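# Seat one blank on the fixture's locating pins

## Task

Place a single blank over both of the fixture's locating pins so it rests flat on the rest pads, and make sure the second blank is not on the fixture.

## Robot and tools

Robot: two UR-style arms stand on either side of a table. left_arm carries a two-finger parallel gripper (85 mm maximum opening). right_arm carries a magnet gripper: a round rubber-rimmed face 48 mm across with a 31 mm steel centre, whose magnet attracts only steel or iron. Each arm has one wrist camera, cam_left_wrist and cam_right_wrist, both 896x504 pixels.

Frames: the scene frame has its origin at table-top height, midway between the nominal bases, +z up, +x out over the table, and left_arm on the +y side. left_arm's base sits at about (+0.044, +0.386, +0.013) m and right_arm's at (+0.039, -0.389, +0.013) m, both nearly unrotated. Every hand pose, velocity, target and offset is expressed in that arm's own base frame. Rotations turn about the Hand target's position. For the gripper, fingers point along its +z and close along its y; end_effector_position is the pinch point between closed pads. For the magnet tool, end_effector_position is the centre of the face and its +z points out of the face. Printed positions may be off by a few centimetres.

execute_actions(actions, cameras): actions is a list of actions; each action is a table of 1 to 15 rows, one row per 1/30 s control step, and a short table repeats its last row until 15 steps (0.5 s) pass. Every row has 16 numbers, all in [-1, 1], always covering both arms: left dx, dy, dz, rx, ry, rz, gripper position, force_limit, speed, then right dx, dy, dz, rx, ry, rz, magnet. The six pose numbers per arm are offsets from that arm's Hand target as it stood when the action began (not from the prior row), with 1.0 = 0.6 m or 180 degrees; rx, ry, rz form one rotation vector. Repeating an offset in a new action moves further. All six zero re-requests the current Hand target. Each step the controller clips the command to within 150 mm and 16 degrees of the measured pose, so big offsets may not arrive in one action. An empty list just reports state and images. cameras selects images: omitted/null/["all"] gives all, [] gives none.

Gripper numbers: position +1 fully open, about -0.8 pads touch, -1 closes until blocked. force_limit and speed (both start at +1) set grip strength and closing rate (about 20, 85, 150 mm/s at -1, 0, +1). To keep the gripper unchanged resend its previous three numbers; to keep the magnet, resend its previous value, since 0 is a real command. Magnet: any value above 0.01 switches it on, 0 off; each takes about 0.1 s and persists.

move(target, speed, blend, stop_force, zero, blocking, cameras): drives both end effectors along straight lines. target is one 16-number row or a list of up to 15 rows; all offsets in every row count from the same starting Hand targets, in the same scale as above. speed is m/s per arm path, 0.002 to 0.5 (default 0.25), rotation capped at twice that in rad/s; one value or one per target. blend is in metres, rounding corners in a list (default 0 stops at each). stop_force (3 to 40 N, both arms) ends an arm's path when its wrist sensor feels that much push against the motion; zero (default true) re-zeroes before the move; blocking=false returns after 0.5 s but cannot combine with stop_force. Moves last at least 0.5 s and at most 10 s. Paths ignore obstacles and the other arm; avoid routing close to an arm's own base. The result adds a move: line giving how it ended (done, off_target, moving, held, fault) and limits such as paced or held.

Other tools: wait(seconds 0 to 10) lets time run; stop brakes a running move; zoom_image(camera, region [x0, y0, x1, y1], at most 504x504 px) enlarges part of the latest image; zero_wrist_force(arm) re-zeroes that wrist sensor; read_manual gives licence texts; finished_scene(scene 1 to 3) ends the scene irreversibly and should only be called when the blank stays seated without the robot.

Reading results: Hand target is the last commanded (clipped) pose; the hand may rest short of it, and the next command asks again. object_status: 0 moving, 1 stopped while opening, 2 stopped while closing (a grip), 3 reached request or pads met. position_measured is in counts: 3 open, about 78 = 60 mm, 130 = 40 mm, 180 = 20 mm, 230 closed. Magnet lines: magnet_out, magnet_back, and part_present (1 when steel pulls with at least 30% force). Wrist force/torque are in the tool's axes, with an extra line for the peak since last shown. Joint torques follow Joint positions order. Quiet velocities are omitted.

Cautions: a firm contact a little past the target, or about a millimetre past magnet touch, can exceed limits. Outside force around 150 N on an arm, or joint torque at its limit (141 N m large joints, 26.3 N m wrists), halts that arm for 10 s. Motors reaching 85 °C brake the arm for 30 to 60 s (a MOTOR HOT line warns from 70 °C). Avoid drops, releasing moving parts, slams, hard hits or presses, collisions between arms, squeezing a part that still rests on something, fast swings of a load, and anything leaving the table. Loose objects may be nudged occasionally.

Each tool is called after "Request:" in YAML: its name, and indented under it one key for each argument.

## Session

I'll start by looking at the current state.

Request:
execute_actions:
  actions: []

Scene clock: 0.00 s.
left_arm: end_effector_position=(+0.3139, +0.5306, +0.1246) position_measured=3 object_status=3 end_effector_quat_wxyz=(-0.005, +0.903, -0.400, +0.159) | right_arm: end_effector_position=(+0.5281, -0.0226, +0.2145) magnet_out=0 magnet_back=1 part_present=0 end_effector_quat_wxyz=(+0.714, -0.583, -0.365, -0.130)
Joint positions: left_arm=[0.947 -1.194 1.72 -2.175 -1.881 -1.372] | right_arm=[-0.542 -0.853 1.328 -0.408 -0.922 -2.351]
Joint velocities: within noise
Joint torques (N m): no reading
Motor temperatures (°C): left_arm=[33 24 31 29 42 30] | right_arm=[38 36 33 47 37 45]
Wrist force (N): no reading
Wrist torque (N m): no reading
Wrist force, peak (N): no reading
Hand target: left_arm +0.3139, +0.5306, +0.1246; -0.005, +0.903, -0.400, +0.159 | right_arm +0.5281, -0.0226, +0.2145; +0.714, -0.583, -0.365, -0.130

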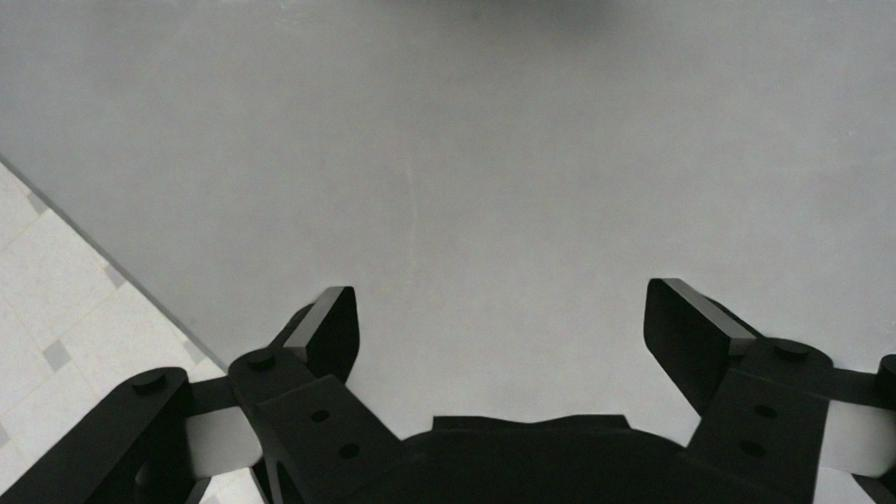

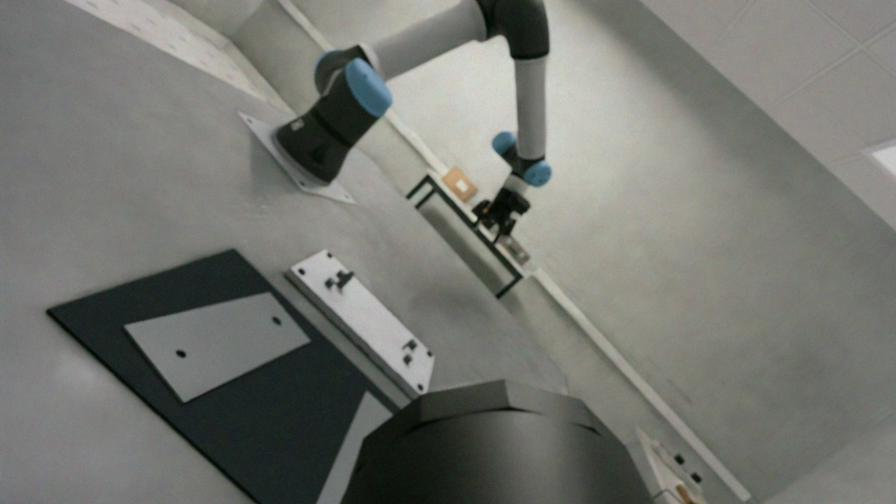

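Request:
zoom_image:
  camera: "cam_right_wrist"
  region: [0, 220, 448, 504]

Request:
zoom_image:
  camera: "cam_right_wrist"
  region: [220, 220, 472, 420]

Scaled by 1.125 from the camera's 896x504 image, which has a finer 1280x720 frame.

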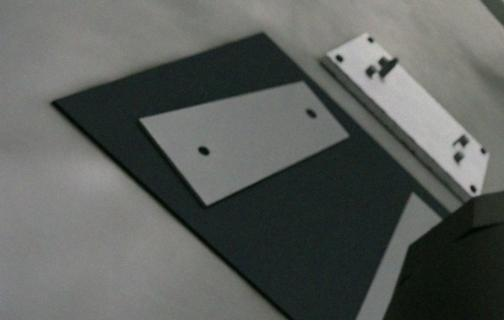

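Scaled by 2.000 from the camera's 896x504 image, which has a finer 1280x720 frame.

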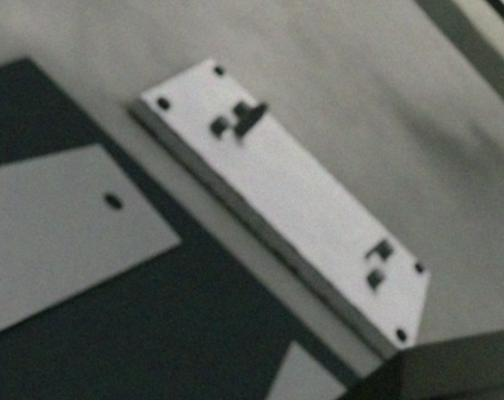

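Request:
move:
  target: [0,0,0,0,0,0,1,1,1,-0.1952,0.6510,0.1858,-0.1589,-0.4995,0.5794,0]
  speed: 0.3

Scene clock: 9.20 s.
left_arm: end_effector_position=(+0.3139, +0.5306, +0.1246) position_measured=3 object_status=3 end_effector_quat_wxyz=(-0.005, +0.903, -0.400, +0.159) | right_arm: end_effector_position=(+0.4110, +0.3680, +0.3260) magnet_out=0 magnet_back=1 part_present=0 end_effector_quat_wxyz=(+0.000, +0.000, +0.985, -0.174)
Joint positions: left_arm=[0.947 -1.194 1.72 -2.175 -1.881 -1.372] | right_arm=[0.59 -1.342 1.455 -1.485 -1.859 -2.522]
Joint torques (N m): left_arm=[3.89 -36.59 -19.67 -2.54 0.09 0.98] | right_arm=[8.33 -40.58 -14.12 -4.68 -1.88 -1.99]
Wrist force (N): left_arm=[0.1 0.0 -0.1] | right_arm=[1.6 -0.1 0.5]
Wrist torque (N m): left_arm=[0.00 -0.02 0.00] | right_arm=[0.12 -0.10 -0.18]
Wrist force, peak (N): left_arm=[0.0 0.1 -0.4] | right_arm=[2.0 0.4 0.1]
Hand target: left_arm +0.3139, +0.5306, +0.1246; -0.005, +0.903, -0.400, +0.159 | right_arm +0.4110, +0.3680, +0.3260; +0.000, +0.000, +0.985, -0.174
Off the commanded pose: left_arm 0.000 m, 0 deg | right_arm 0.000 m, 0 deg.
move: done

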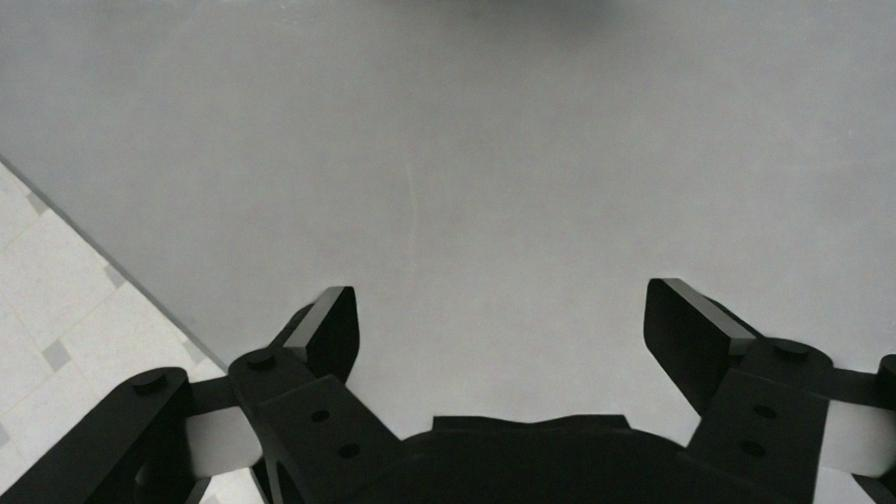

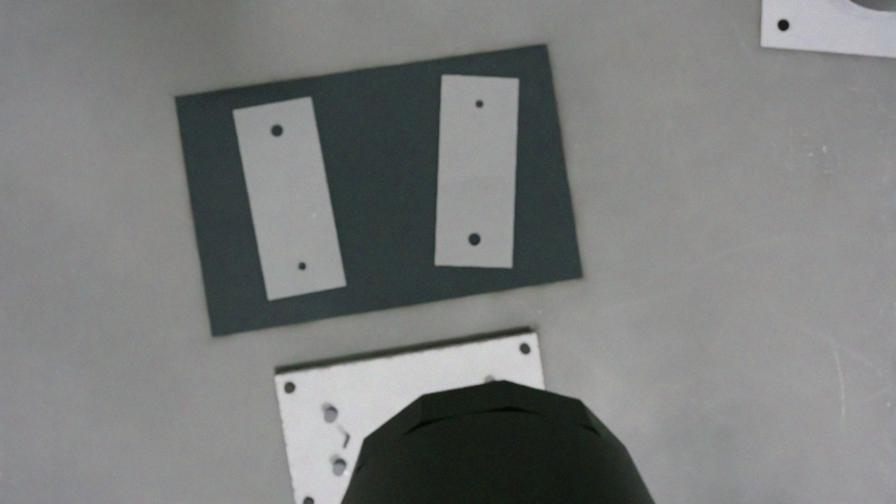

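Request:
zoom_image:
  camera: "cam_right_wrist"
  region: [160, 30, 412, 344]

Request:
zoom_image:
  camera: "cam_right_wrist"
  region: [400, 30, 652, 344]

Request:
zoom_image:
  camera: "cam_right_wrist"
  region: [250, 310, 560, 504]

Scaled by 1.605 from the camera's 896x504 image, which has a finer 1280x720 frame.

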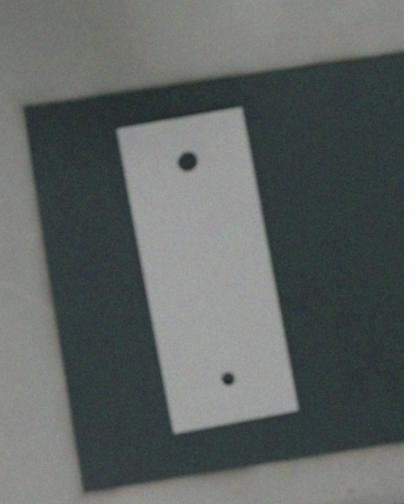

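Scaled by 1.605 from the camera's 896x504 image, which has a finer 1280x720 frame.

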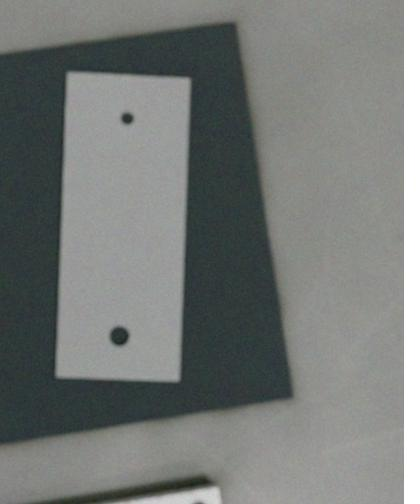

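Scaled by 1.626 from the camera's 896x504 image, which has a finer 1280x720 frame.

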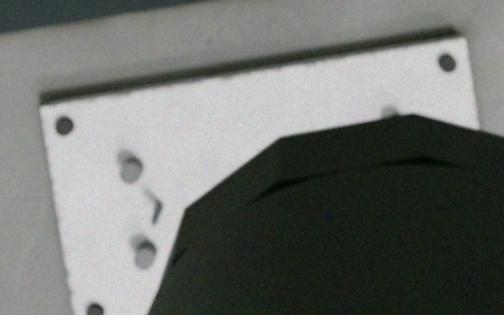

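Request:
move:
  target: [0,0,0,0,0,0,1,1,1,0,0.2333,0,0,0,0,0]
  speed: 0.25

Scene clock: 10.80 s.
left_arm: end_effector_position=(+0.3139, +0.5306, +0.1246) position_measured=3 object_status=3 end_effector_quat_wxyz=(-0.005, +0.903, -0.400, +0.159) | right_arm: end_effector_position=(+0.4110, +0.5080, +0.3260) magnet_out=0 magnet_back=1 part_present=0 end_effector_quat_wxyz=(+0.000, +0.000, +0.985, -0.174)
Joint positions: left_arm=[0.947 -1.194 1.72 -2.175 -1.881 -1.372] | right_arm=[0.761 -1.065 1.06 -1.32 -1.822 -2.349]
Joint torques (N m): left_arm=[6.32 -38.67 -18.4 -2.13 0.39 1.24] | right_arm=[6.59 -35.31 -34.62 -0.56 0.63 1.58]
Wrist force (N): left_arm=[0.2 0.0 -0.2] | right_arm=[1.6 -0.3 0.4]
Wrist torque (N m): left_arm=[0.01 -0.04 0.00] | right_arm=[0.08 -0.19 -0.12]
Wrist force, peak (N): left_arm=[0.1 0.2 -0.4] | right_arm=[1.5 -1.8 0.7]
Hand target: left_arm +0.3139, +0.5306, +0.1246; -0.005, +0.903, -0.400, +0.159 | right_arm +0.4110, +0.5080, +0.3260; +0.000, +0.000, +0.985, -0.174
Off the commanded pose: left_arm 0.000 m, 0 deg | right_arm 0.000 m, 0 deg.
move: done

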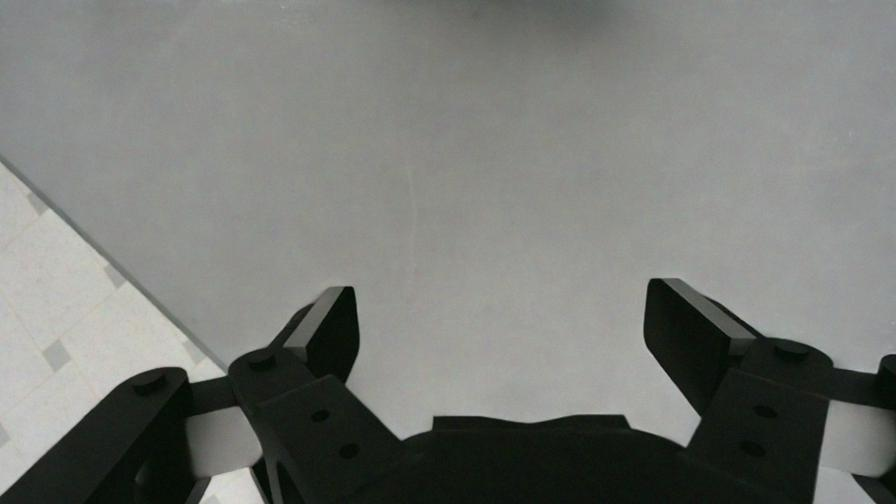

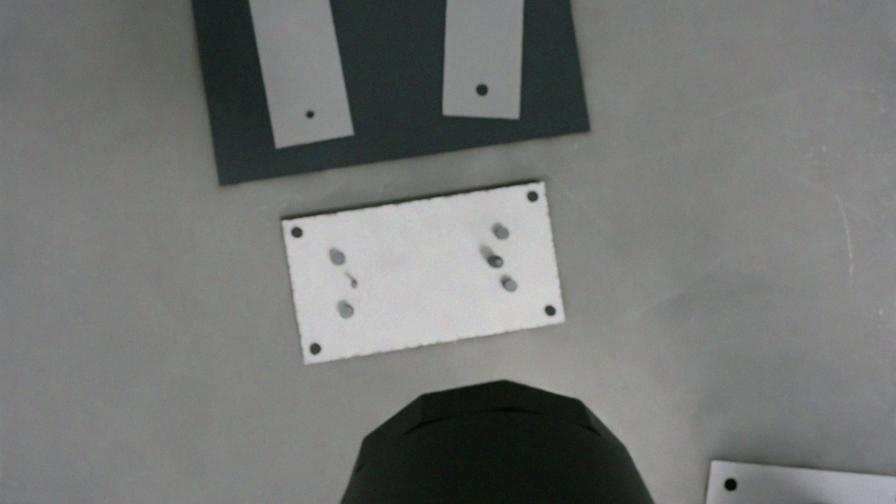

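Request:
zoom_image:
  camera: "cam_right_wrist"
  region: [270, 170, 430, 370]

Request:
zoom_image:
  camera: "cam_right_wrist"
  region: [420, 170, 580, 370]

Scaled by 2.520 from the camera's 896x504 image, which has a finer 1280x720 frame.

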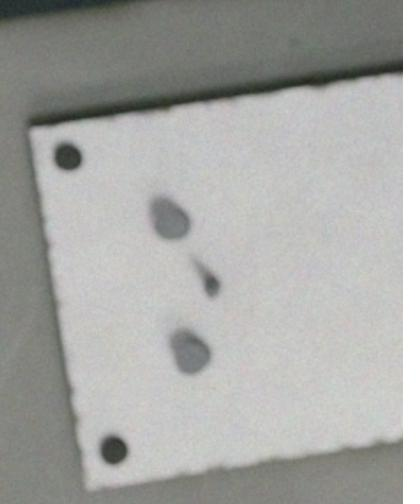

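Scaled by 2.520 from the camera's 896x504 image, which has a finer 1280x720 frame.

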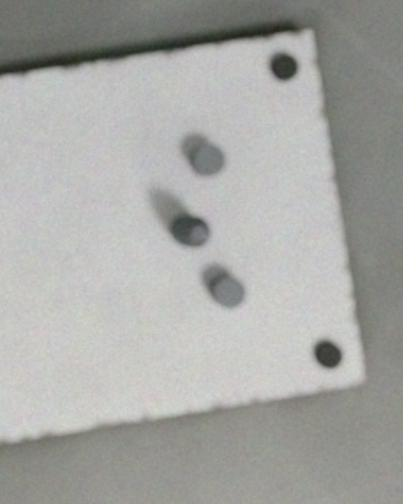

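Request:
move:
  target: [0,0,0,0,0,0,1,1,1,0,0,-0.1667,0,0,0,0]
  speed: 0.25
  cameras: ["cam_right_wrist"]

Request:
zoom_image:
  camera: "cam_right_wrist"
  region: [220, 170, 420, 420]

Request:
zoom_image:
  camera: "cam_right_wrist"
  region: [420, 120, 620, 370]

Scene clock: 14.30 s.
left_arm: end_effector_position=(+0.3139, +0.5306, +0.1246) position_measured=3 object_status=3 end_effector_quat_wxyz=(-0.005, +0.903, -0.400, +0.159) | right_arm: end_effector_position=(+0.4110, +0.5080, +0.2260) magnet_out=0 magnet_back=1 part_present=0 end_effector_quat_wxyz=(+0.000, +0.000, +0.985, -0.174)
Joint positions: left_arm=[0.947 -1.194 1.72 -2.175 -1.881 -1.372] | right_arm=[0.761 -1.036 1.272 -1.561 -1.822 -2.349]
Joint torques (N m): left_arm=[7.49 -35.12 -18.66 -2.09 0.56 1.68] | right_arm=[3.23 -37.48 -15.38 -4.18 0.05 -1.86]
Wrist force (N): left_arm=[-0.1 0.0 -0.3] | right_arm=[1.9 -0.1 0.8]
Wrist torque (N m): left_arm=[0.00 0.02 0.00] | right_arm=[0.13 -0.19 -0.11]
Wrist force, peak (N): left_arm=[0.1 0.3 -0.5] | right_arm=[1.9 0.3 2.2]
Hand target: left_arm +0.3139, +0.5306, +0.1246; -0.005, +0.903, -0.400, +0.159 | right_arm +0.4110, +0.5080, +0.2260; +0.000, +0.000, +0.985, -0.174
Off the commanded pose: left_arm 0.000 m, 0 deg | right_arm 0.000 m, 0 deg.
move: done
Images, in order: cam_right_wrist.

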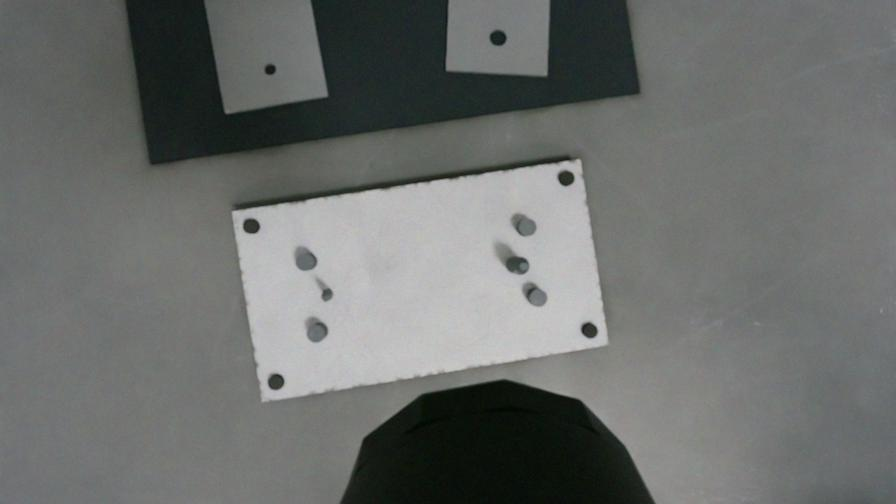

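Scaled by 2.016 from the camera's 896x504 image, which has a finer 1280x720 frame.

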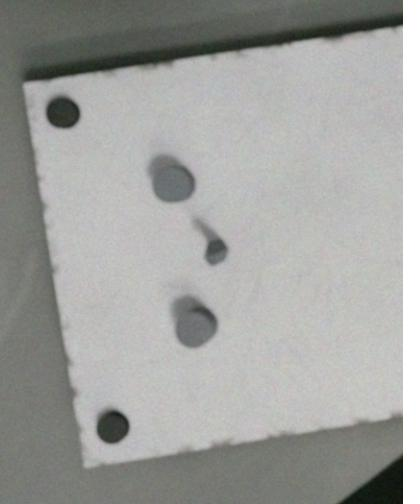

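Scaled by 2.016 from the camera's 896x504 image, which has a finer 1280x720 frame.

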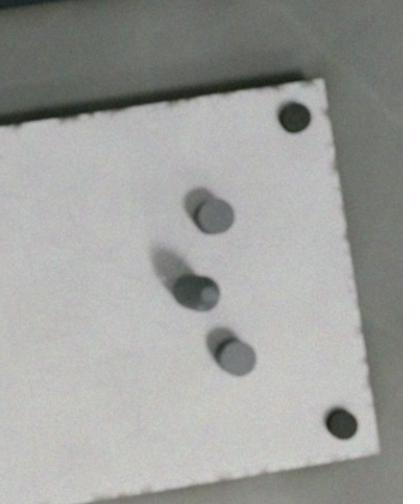

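Request:
move:
  target: [0,0,0,0,0,0,1,1,1,0.0267,-0.03,-0.1767,0.0932,-0.0758,-0.4301,0]
  speed: 0.3
  cameras: ["cam_right_wrist"]

Scene clock: 19.70 s.
left_arm: end_effector_position=(+0.3139, +0.5306, +0.1246) position_measured=3 object_status=3 end_effector_quat_wxyz=(-0.005, +0.903, -0.400, +0.159) | right_arm: end_effector_position=(+0.4270, +0.4900, +0.1200) magnet_out=0 magnet_back=1 part_present=0 end_effector_quat_wxyz=(+0.000, +0.631, +0.776, +0.000)
Joint positions: left_arm=[0.947 -1.194 1.72 -2.175 -1.881 -1.372] | right_arm=[0.648 -1.058 1.638 -2.15 -1.571 -1.129]
Joint torques (N m): left_arm=[9.62 -34.45 -17.56 -1.32 0.38 1.6] | right_arm=[-6.84 -34.55 -12.7 -4.98 0.98 1.8]
Wrist force (N): left_arm=[-0.1 0.0 -0.2] | right_arm=[1.6 -0.8 -0.5]
Wrist torque (N m): left_arm=[0.00 0.02 0.00] | right_arm=[0.07 -0.24 -0.19]
Wrist force, peak (N): left_arm=[-0.2 0.1 -0.4] | right_arm=[2.1 -0.7 0.7]
Hand target: left_arm +0.3139, +0.5306, +0.1246; -0.005, +0.903, -0.400, +0.159 | right_arm +0.4270, +0.4900, +0.1199; +0.000, +0.631, +0.776, +0.000
Off the commanded pose: left_arm 0.000 m, 0 deg | right_arm 0.000 m, 0 deg.
move: done
Images, in order: cam_right_wrist.

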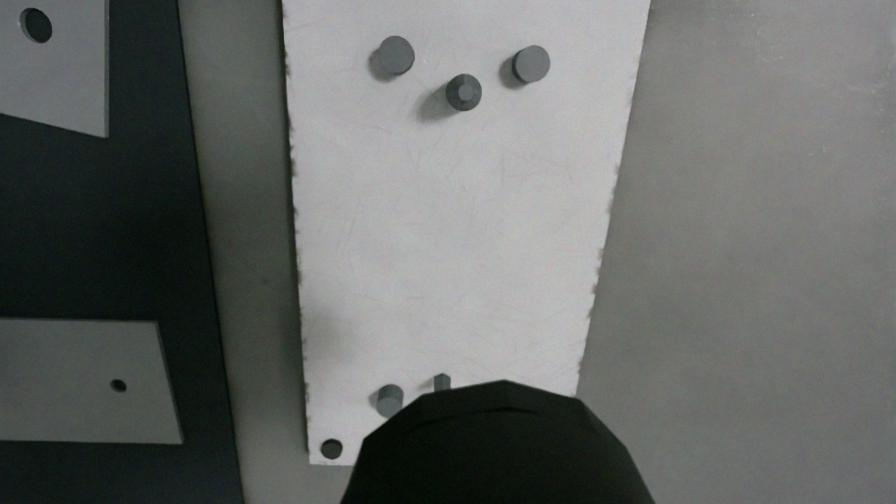

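Request:
zoom_image:
  camera: "cam_right_wrist"
  region: [360, 20, 570, 140]

Request:
zoom_image:
  camera: "cam_right_wrist"
  region: [300, 340, 510, 480]

Scaled by 2.400 from the camera's 896x504 image, which has a finer 1280x720 frame.

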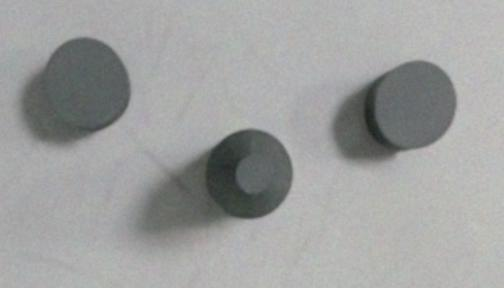

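Scaled by 2.400 from the camera's 896x504 image, which has a finer 1280x720 frame.

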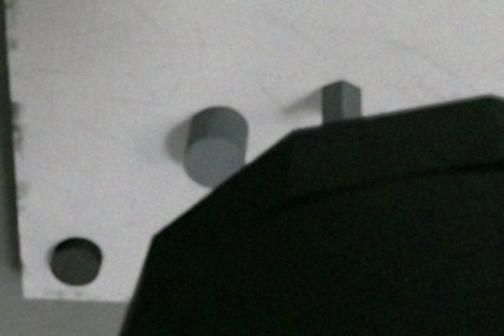

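Request:
zoom_image:
  camera: "cam_right_wrist"
  region: [330, 370, 670, 504]

Scaled by 1.482 from the camera's 896x504 image, which has a finer 1280x720 frame.

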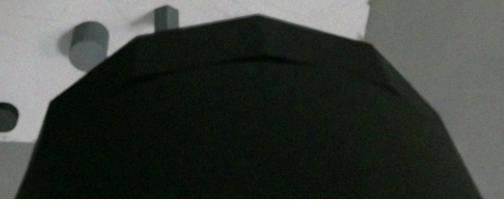

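Request:
move:
  target: [0,0,0,0,0,0,1,1,1,0,0,0.1667,0,0,0,0]
  speed: 0.25
  cameras: ["cam_right_wrist"]

Request:
zoom_image:
  camera: "cam_right_wrist"
  region: [300, 40, 552, 240]

Request:
zoom_image:
  camera: "cam_right_wrist"
  region: [300, 220, 552, 420]

Request:
zoom_image:
  camera: "cam_right_wrist"
  region: [20, 40, 272, 380]

Scene clock: 24.83 s.
left_arm: end_effector_position=(+0.3139, +0.5306, +0.1246) position_measured=3 object_status=3 end_effector_quat_wxyz=(-0.005, +0.903, -0.400, +0.159) | right_arm: end_effector_position=(+0.4270, +0.4901, +0.2199) magnet_out=0 magnet_back=1 part_present=0 end_effector_quat_wxyz=(+0.000, +0.631, +0.776, +0.000) end_effector_velocity=(+0.000, +0.000, +0.000) end_effector_angular_velocity=(-0.001, +0.004, +0.000)
Joint positions: left_arm=[0.947 -1.194 1.72 -2.175 -1.881 -1.372] | right_arm=[0.648 -1.164 1.514 -1.921 -1.571 -1.128]
Joint velocities: left_arm=[within noise] | right_arm=[0 0 -0.001 0.005 0.001 -0.001]
Joint torques (N m): left_arm=[11.8 -34.28 -18.41 -1.59 0.45 1.72] | right_arm=[-6.97 -45.21 -33.36 -0.96 -0.96 -1.56]
Wrist force (N): left_arm=[0.0 0.0 -0.2] | right_arm=[1.2 -0.7 0.0]
Wrist torque (N m): left_arm=[0.00 0.00 0.00] | right_arm=[0.12 -0.20 -0.20]
Wrist force, peak (N): left_arm=[0.0 0.1 -0.5] | right_arm=[1.6 -1.0 1.4]
Hand target: left_arm +0.3139, +0.5306, +0.1246; -0.005, +0.903, -0.400, +0.159 | right_arm +0.4270, +0.4900, +0.2200; +0.000, +0.631, +0.776, +0.000
Off the commanded pose: left_arm 0.000 m, 0 deg | right_arm 0.000 m, 0 deg.
move: done
Images, in order: cam_right_wrist.

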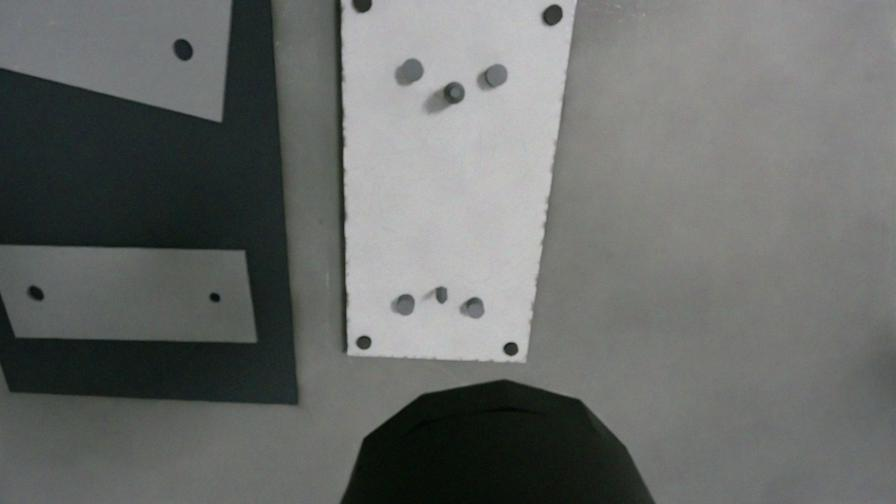

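Scaled by 2.000 from the camera's 896x504 image, which has a finer 1280x720 frame.

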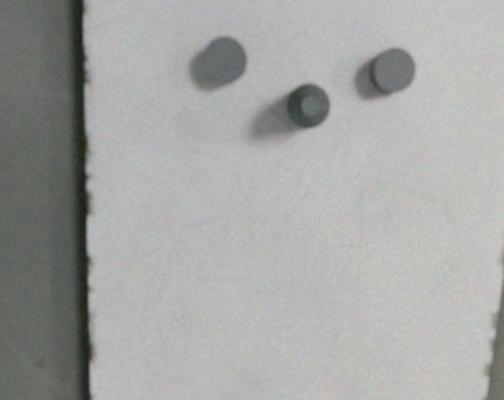

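Scaled by 2.000 from the camera's 896x504 image, which has a finer 1280x720 frame.

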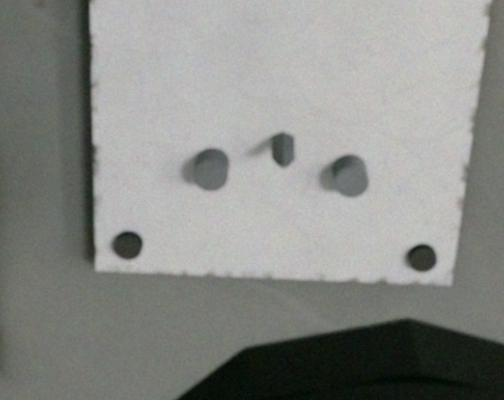

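Scaled by 1.482 from the camera's 896x504 image, which has a finer 1280x720 frame.

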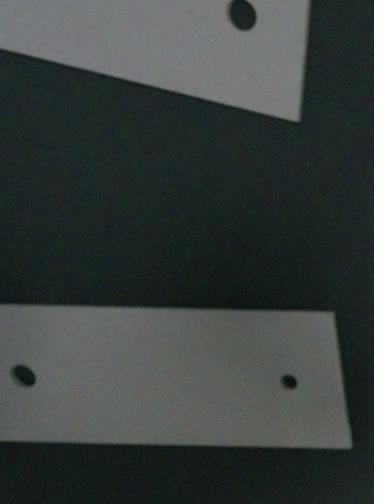

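Request:
move:
  target: [0,0,0,0,0,0,1,1,1,-0.0733,-0.3917,-0.1667,0,0,-0.5594,0]
  speed: 0.3
  cameras: ["cam_right_wrist"]

Scene clock: 31.10 s.
left_arm: end_effector_position=(+0.3139, +0.5306, +0.1246) position_measured=3 object_status=3 end_effector_quat_wxyz=(-0.005, +0.903, -0.400, +0.159) | right_arm: end_effector_position=(+0.3831, +0.2551, +0.1200) magnet_out=0 magnet_back=1 part_present=0 end_effector_quat_wxyz=(+0.000, +1.000, +0.009, +0.000)
Joint positions: left_arm=[0.947 -1.194 1.72 -2.175 -1.881 -1.372] | right_arm=[0.293 -1.446 2.192 -2.316 -1.57 0.275]
Joint torques (N m): left_arm=[11.76 -31.46 -18.01 -1.47 0.5 1.44] | right_arm=[-8.4 -31.71 -9.23 -4.86 -1.31 1.63]
Wrist force (N): left_arm=[0.2 0.1 -0.2] | right_arm=[1.7 -0.9 -0.9]
Wrist torque (N m): left_arm=[0.02 -0.03 0.00] | right_arm=[0.05 -0.22 -0.22]
Wrist force, peak (N): left_arm=[0.3 0.3 -0.3] | right_arm=[2.0 -1.0 -0.8]
Hand target: left_arm +0.3139, +0.5306, +0.1246; -0.005, +0.903, -0.400, +0.159 | right_arm +0.3831, +0.2550, +0.1199; +0.000, +1.000, +0.009, +0.000
Off the commanded pose: left_arm 0.000 m, 0 deg | right_arm 0.000 m, 0 deg.
move: done
Images, in order: cam_right_wrist.

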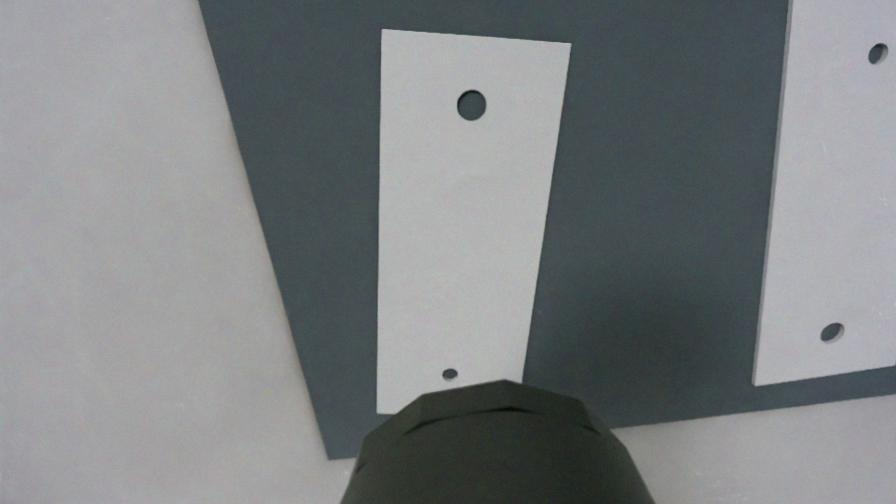

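Request:
zoom_image:
  camera: "cam_right_wrist"
  region: [360, 10, 592, 210]

Request:
zoom_image:
  camera: "cam_right_wrist"
  region: [360, 230, 592, 430]

Scaled by 2.172 from the camera's 896x504 image, which has a finer 1280x720 frame.

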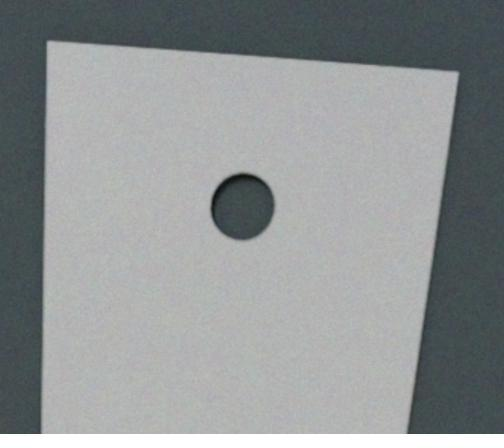

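Scaled by 2.172 from the camera's 896x504 image, which has a finer 1280x720 frame.

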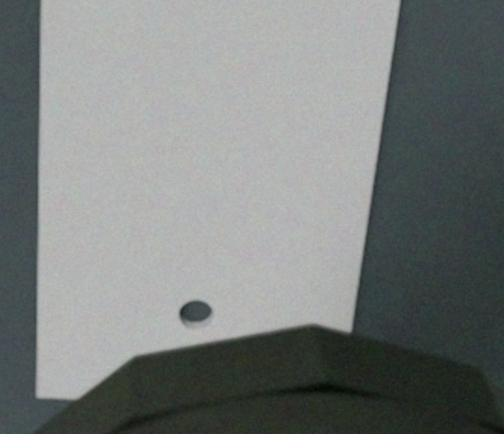

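Request:
move:
  target: [0,0,0,0,0,0,1,1,1,0.0001,-0.0048,-0.175,0,0,-0.0031,0]
  speed: 0.15
  cameras: ["cam_right_wrist"]

Request:
zoom_image:
  camera: "cam_right_wrist"
  region: [360, 20, 700, 300]

Scene clock: 33.53 s.
left_arm: end_effector_position=(+0.3139, +0.5306, +0.1246) position_measured=3 object_status=3 end_effector_quat_wxyz=(-0.005, +0.903, -0.400, +0.159) | right_arm: end_effector_position=(+0.3831, +0.2521, +0.0150) magnet_out=0 magnet_back=1 part_present=0 end_effector_quat_wxyz=(+0.000, +1.000, +0.004, +0.000)
Joint positions: left_arm=[0.947 -1.194 1.72 -2.175 -1.881 -1.372] | right_arm=[0.287 -1.201 2.279 -2.648 -1.57 0.278]
Joint torques (N m): left_arm=[12.68 -33.42 -19.61 -1.07 0.4 1.37] | right_arm=[1.78 -21.43 -4.53 -4.74 0.88 1.49]
Wrist force (N): left_arm=[0.0 0.0 -0.5] | right_arm=[1.6 -1.0 -0.8]
Wrist torque (N m): left_arm=[0.00 -0.01 0.00] | right_arm=[0.05 -0.20 -0.23]
Wrist force, peak (N): left_arm=[0.1 0.4 -0.3] | right_arm=[1.8 -1.1 -2.0]
Hand target: left_arm +0.3139, +0.5306, +0.1246; -0.005, +0.903, -0.400, +0.159 | right_arm +0.3831, +0.2521, +0.0149; +0.000, +1.000, +0.004, +0.000
Off the commanded pose: left_arm 0.000 m, 0 deg | right_arm 0.000 m, 0 deg.
move: done
Images, in order: cam_right_wrist.

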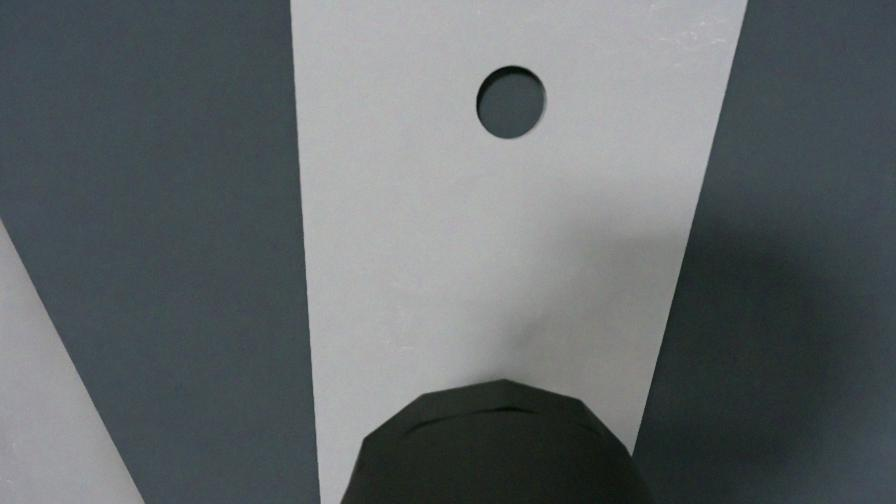

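Scaled by 1.482 from the camera's 896x504 image, which has a finer 1280x720 frame.

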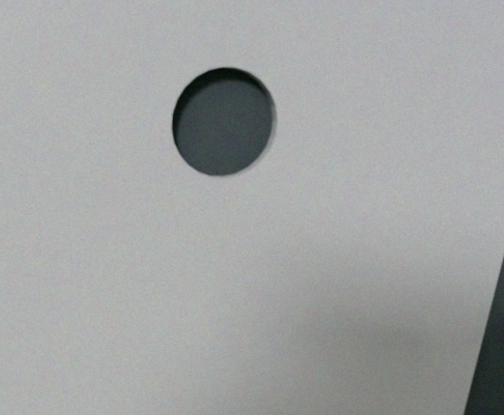

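Request:
move:
  target: [0,0,0,0,0,0,1,1,1,0,0,-0.0417,0,0,0,0]
  speed: 0.01
  stop_force: 4
  cameras: ["cam_right_wrist"]

Scene clock: 37.70 s.
left_arm: end_effector_position=(+0.3139, +0.5306, +0.1246) position_measured=3 object_status=3 end_effector_quat_wxyz=(-0.005, +0.903, -0.400, +0.159) | right_arm: end_effector_position=(+0.3831, +0.2521, -0.0081) magnet_out=0 magnet_back=1 part_present=0 end_effector_quat_wxyz=(+0.000, +1.000, +0.004, +0.000)
Joint positions: left_arm=[0.947 -1.194 1.72 -2.175 -1.881 -1.372] | right_arm=[0.287 -1.136 2.286 -2.72 -1.57 0.278]
Joint torques (N m): left_arm=[13.62 -33.02 -19.21 -1.45 0.56 1.3] | right_arm=[4.77 -36.5 -21.23 -2.14 1 1.1]
Wrist force (N): left_arm=[0.1 0.1 -0.3] | right_arm=[1.5 -1.0 -2.2]
Wrist torque (N m): left_arm=[0.02 -0.01 0.00] | right_arm=[0.04 -0.16 -0.23]
Wrist force, peak (N): left_arm=[0.0 0.1 -0.4] | right_arm=[-5.7 1.9 -32.8]
Hand target: left_arm +0.3139, +0.5306, +0.1246; -0.005, +0.903, -0.400, +0.159 | right_arm +0.3831, +0.2521, -0.0081; +0.000, +1.000, +0.004, +0.000 (not the last commanded pose)
Off the commanded pose: left_arm 0.000 m, 0 deg | right_arm 0.002 m, 0 deg.
move: contact (right_arm)
Images, in order: cam_right_wrist.

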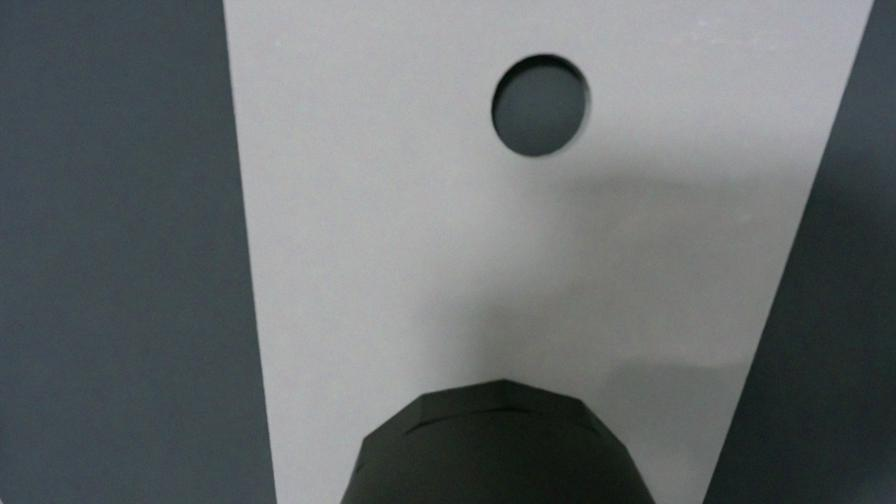

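Request:
execute_actions:
  actions:
    - [[0,0,0,0,0,0,1,1,1,0,0,0,0,0,0,1]]
  cameras: ["cam_right_wrist"]

Scene clock: 38.60 s.
left_arm: end_effector_position=(+0.3139, +0.5306, +0.1246) position_measured=3 object_status=3 end_effector_quat_wxyz=(-0.005, +0.903, -0.400, +0.159) | right_arm: end_effector_position=(+0.3831, +0.2521, -0.0081) magnet_out=1 magnet_back=0 part_present=1 end_effector_quat_wxyz=(+0.000, +1.000, +0.004, +0.000)
Joint positions: left_arm=[0.947 -1.194 1.72 -2.175 -1.881 -1.372] | right_arm=[0.287 -1.136 2.286 -2.72 -1.57 0.278]
Joint torques (N m): left_arm=[12.58 -32.51 -19.32 -1.55 0.41 1.32] | right_arm=[1.13 -35.14 -19.33 -3.43 0.98 1.27]
Wrist force (N): left_arm=[0.0 0.1 -0.1] | right_arm=[1.7 -1.0 1.6]
Wrist torque (N m): left_arm=[0.02 0.00 0.00] | right_arm=[0.06 -0.22 -0.23]
Wrist force, peak (N): left_arm=[-0.1 0.2 -0.4] | right_arm=[1.7 -0.9 2.3]
Hand target: left_arm +0.3139, +0.5306, +0.1246; -0.005, +0.903, -0.400, +0.159 | right_arm +0.3831, +0.2521, -0.0081; +0.000, +1.000, +0.004, +0.000
Off the commanded pose: left_arm 0.000 m, 0 deg | right_arm 0.000 m, 0 deg.
Images, in order: cam_right_wrist.

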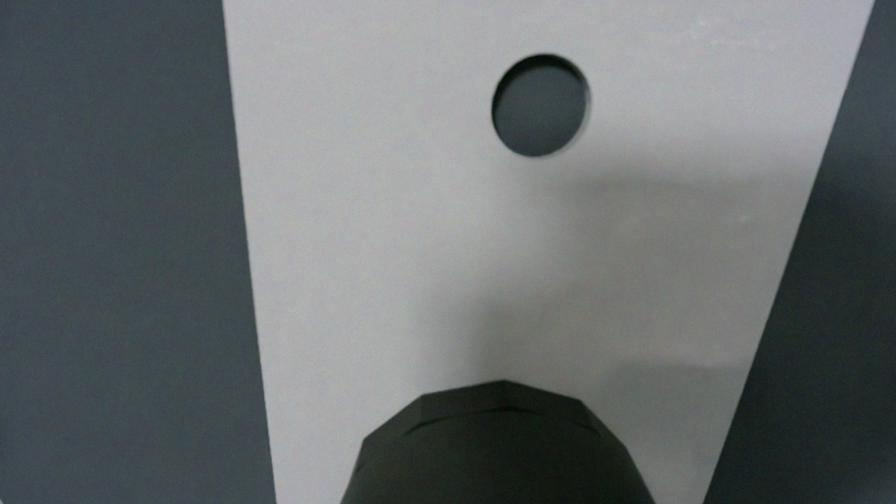

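Request:
zoom_image:
  camera: "cam_right_wrist"
  region: [440, 20, 640, 190]

Scaled by 2.520 from the camera's 896x504 image, which has a finer 1280x720 frame.

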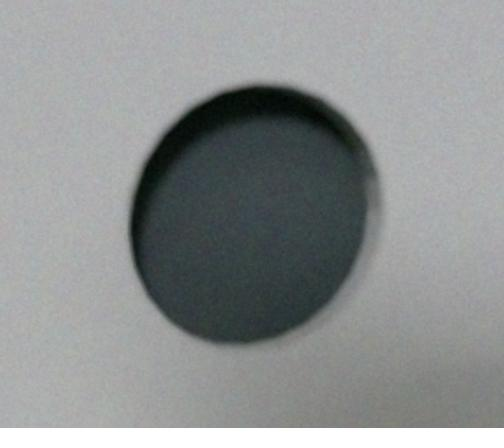

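Request:
move:
  target: [0,0,0,0,0,0,1,1,1,0,0,0.05,0,0,0,1]
  speed: 0.05
  cameras: ["cam_right_wrist"]

Scene clock: 40.13 s.
left_arm: end_effector_position=(+0.3139, +0.5306, +0.1246) position_measured=3 object_status=3 end_effector_quat_wxyz=(-0.005, +0.903, -0.400, +0.159) | right_arm: end_effector_position=(+0.3831, +0.2521, +0.0218) magnet_out=1 magnet_back=0 part_present=1 end_effector_quat_wxyz=(+0.000, +1.000, +0.004, +0.000)
Joint positions: left_arm=[0.947 -1.194 1.72 -2.175 -1.881 -1.372] | right_arm=[0.287 -1.219 2.276 -2.627 -1.57 0.278]
Joint torques (N m): left_arm=[12.05 -33.11 -20.03 -1.63 0.35 1.47] | right_arm=[6.2 -36.89 -24.5 -1.36 1.15 0.08]
Wrist force (N): left_arm=[0.1 0.1 -0.2] | right_arm=[1.7 -1.1 1.7]
Wrist torque (N m): left_arm=[0.02 -0.01 0.00] | right_arm=[0.03 -0.21 -0.23]
Wrist force, peak (N): left_arm=[0.0 0.0 -0.4] | right_arm=[1.7 -0.8 2.1]
Hand target: left_arm +0.3139, +0.5306, +0.1246; -0.005, +0.903, -0.400, +0.159 | right_arm +0.3831, +0.2521, +0.0219; +0.000, +1.000, +0.004, +0.000
Off the commanded pose: left_arm 0.000 m, 0 deg | right_arm 0.000 m, 0 deg.
move: done
Images, in order: cam_right_wrist.

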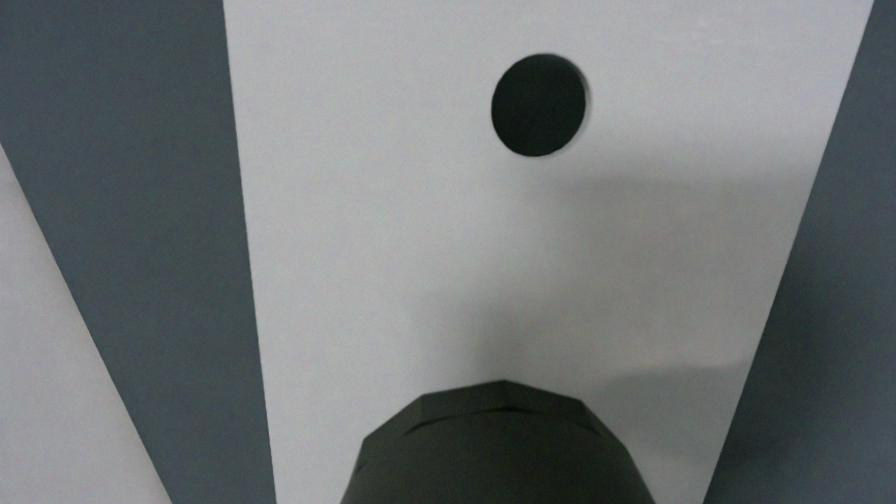

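Request:
move:
  target:
    - [0,0,0,0,0,0,1,1,1,0,0,0.1333,0,0,0,1]
    - [0,0,0,0,0,0,1,1,1,0.0727,0.3898,0.0637,0,0,0.5626,1]
  speed: [0.15,0.25]
  blend: [0.03,0]
  cameras: ["cam_right_wrist"]

Request:
zoom_image:
  camera: "cam_right_wrist"
  region: [440, 20, 640, 190]

Scene clock: 46.27 s.
left_arm: end_effector_position=(+0.3139, +0.5306, +0.1246) position_measured=3 object_status=3 end_effector_quat_wxyz=(-0.005, +0.903, -0.400, +0.159) | right_arm: end_effector_position=(+0.4267, +0.4860, +0.0601) magnet_out=1 magnet_back=0 part_present=1 end_effector_quat_wxyz=(+0.000, +0.631, +0.776, +0.000) end_effector_velocity=(+0.000, +0.001, +0.000) end_effector_angular_velocity=(+0.001, +0.001, +0.006)
Joint positions: left_arm=[0.947 -1.194 1.72 -2.175 -1.881 -1.372] | right_arm=[0.643 -0.979 1.694 -2.285 -1.571 -1.133]
Joint velocities: left_arm=[within noise] | right_arm=[0 0.002 -0.002 0.001 0.001 -0.005]
Joint torques (N m): left_arm=[12.9 -33.34 -20.02 -1.54 0.52 1.59] | right_arm=[7.6 -36.23 -29.91 -1.09 1.39 -2.4]
Wrist force (N): left_arm=[0.1 -0.1 -0.3] | right_arm=[1.4 -0.8 2.0]
Wrist torque (N m): left_arm=[-0.01 -0.02 0.00] | right_arm=[0.10 -0.21 -0.23]
Wrist force, peak (N): left_arm=[-0.1 0.2 -0.4] | right_arm=[1.5 -1.0 3.1]
Hand target: left_arm +0.3139, +0.5306, +0.1246; -0.005, +0.903, -0.400, +0.159 | right_arm +0.4267, +0.4860, +0.0601; +0.000, +0.631, +0.776, +0.000
Off the commanded pose: left_arm 0.000 m, 0 deg | right_arm 0.000 m, 0 deg.
move: done
Images, in order: cam_right_wrist.

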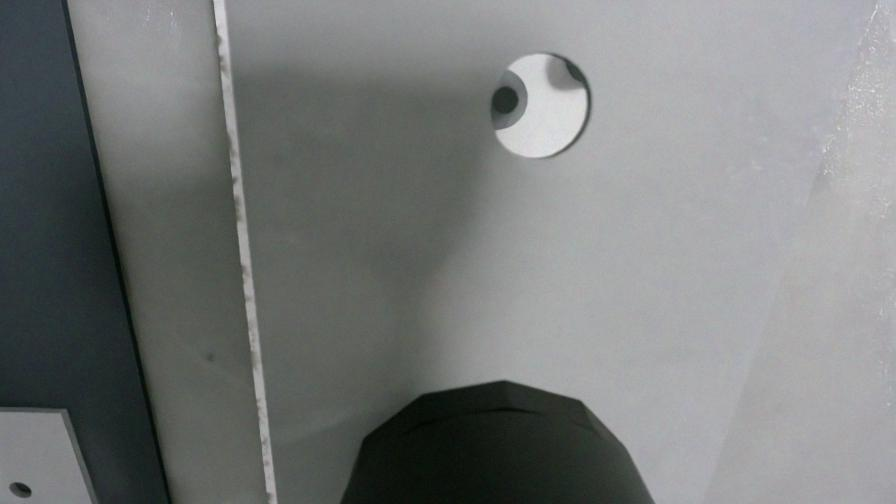

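Scaled by 2.520 from the camera's 896x504 image, which has a finer 1280x720 frame.

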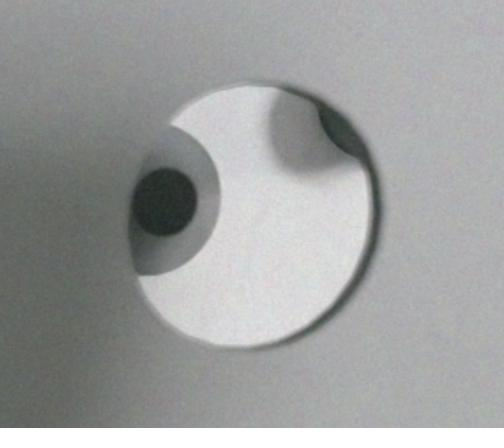

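Request:
zoom_image:
  camera: "cam_right_wrist"
  region: [190, 0, 300, 170]

Request:
zoom_image:
  camera: "cam_right_wrist"
  region: [190, 334, 300, 504]

Scaled by 2.965 from the camera's 896x504 image, which has a finer 1280x720 frame.

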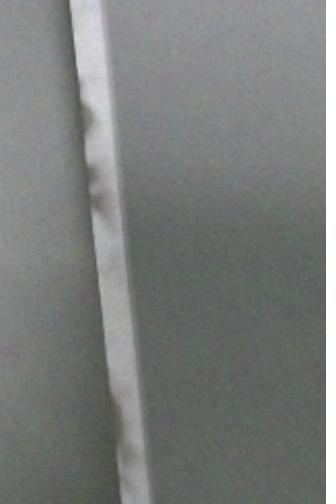

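Scaled by 2.965 from the camera's 896x504 image, which has a finer 1280x720 frame.

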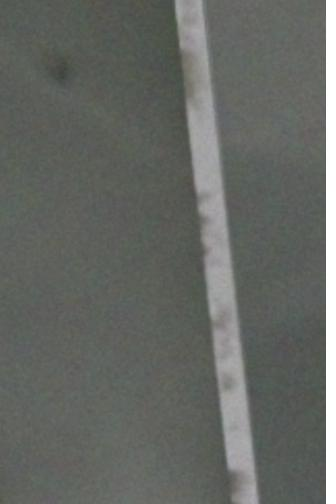

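Request:
move:
  target: [0,0,0,0,0,0,1,1,1,0,0,-0.0417,0,0,0,1]
  speed: 0.05
  cameras: ["cam_right_wrist"]

Request:
zoom_image:
  camera: "cam_right_wrist"
  region: [440, 20, 640, 190]

Scene clock: 49.40 s.
left_arm: end_effector_position=(+0.3139, +0.5306, +0.1246) position_measured=3 object_status=3 end_effector_quat_wxyz=(-0.005, +0.903, -0.400, +0.159) | right_arm: end_effector_position=(+0.4267, +0.4860, +0.0352) magnet_out=1 magnet_back=0 part_present=1 end_effector_quat_wxyz=(+0.000, +0.631, +0.776, +0.000)
Joint positions: left_arm=[0.947 -1.194 1.72 -2.175 -1.881 -1.372] | right_arm=[0.643 -0.939 1.706 -2.337 -1.571 -1.133]
Joint torques (N m): left_arm=[11.03 -32.72 -20.02 -1.47 0.49 1.42] | right_arm=[6.15 -35.62 -9.93 -5.02 1.03 -1.57]
Wrist force (N): left_arm=[0.0 0.1 -0.4] | right_arm=[1.6 -0.7 2.1]
Wrist torque (N m): left_arm=[0.01 0.01 0.00] | right_arm=[0.11 -0.25 -0.21]
Wrist force, peak (N): left_arm=[0.0 0.0 -0.5] | right_arm=[1.7 -1.0 2.7]
Hand target: left_arm +0.3139, +0.5306, +0.1246; -0.005, +0.903, -0.400, +0.159 | right_arm +0.4267, +0.4860, +0.0351; +0.000, +0.631, +0.776, +0.000
Off the commanded pose: left_arm 0.000 m, 0 deg | right_arm 0.000 m, 0 deg.
move: done
Images, in order: cam_right_wrist.

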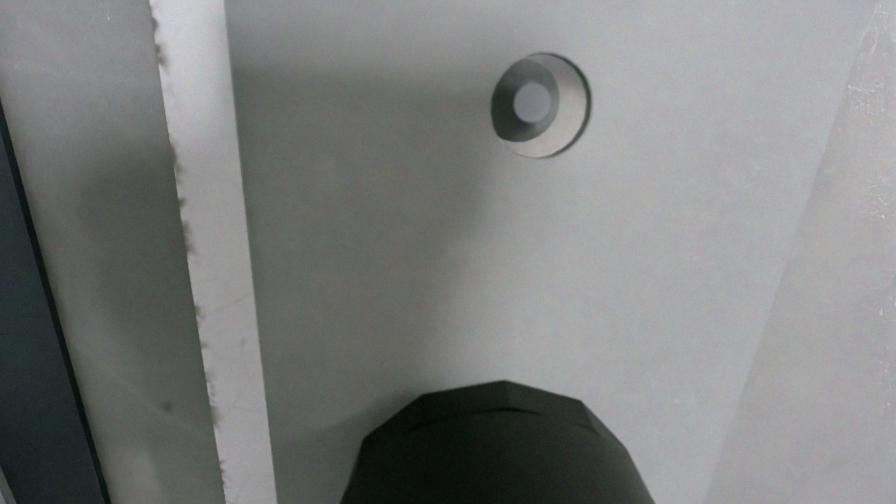

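Scaled by 2.520 from the camera's 896x504 image, which has a finer 1280x720 frame.

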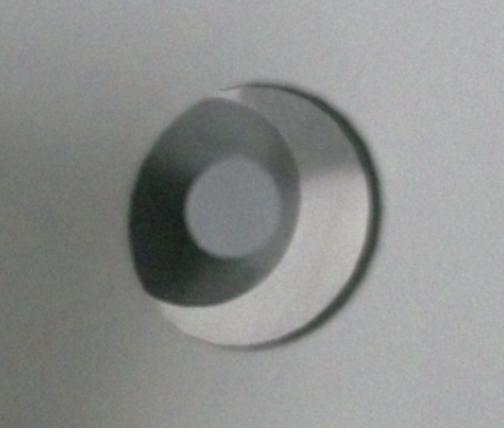

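Request:
zoom_image:
  camera: "cam_right_wrist"
  region: [485, 45, 600, 165]

Scaled by 4.200 from the camera's 896x504 image, which has a finer 1280x720 frame.

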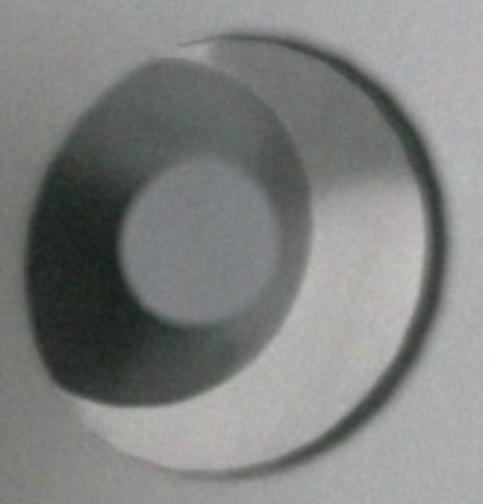

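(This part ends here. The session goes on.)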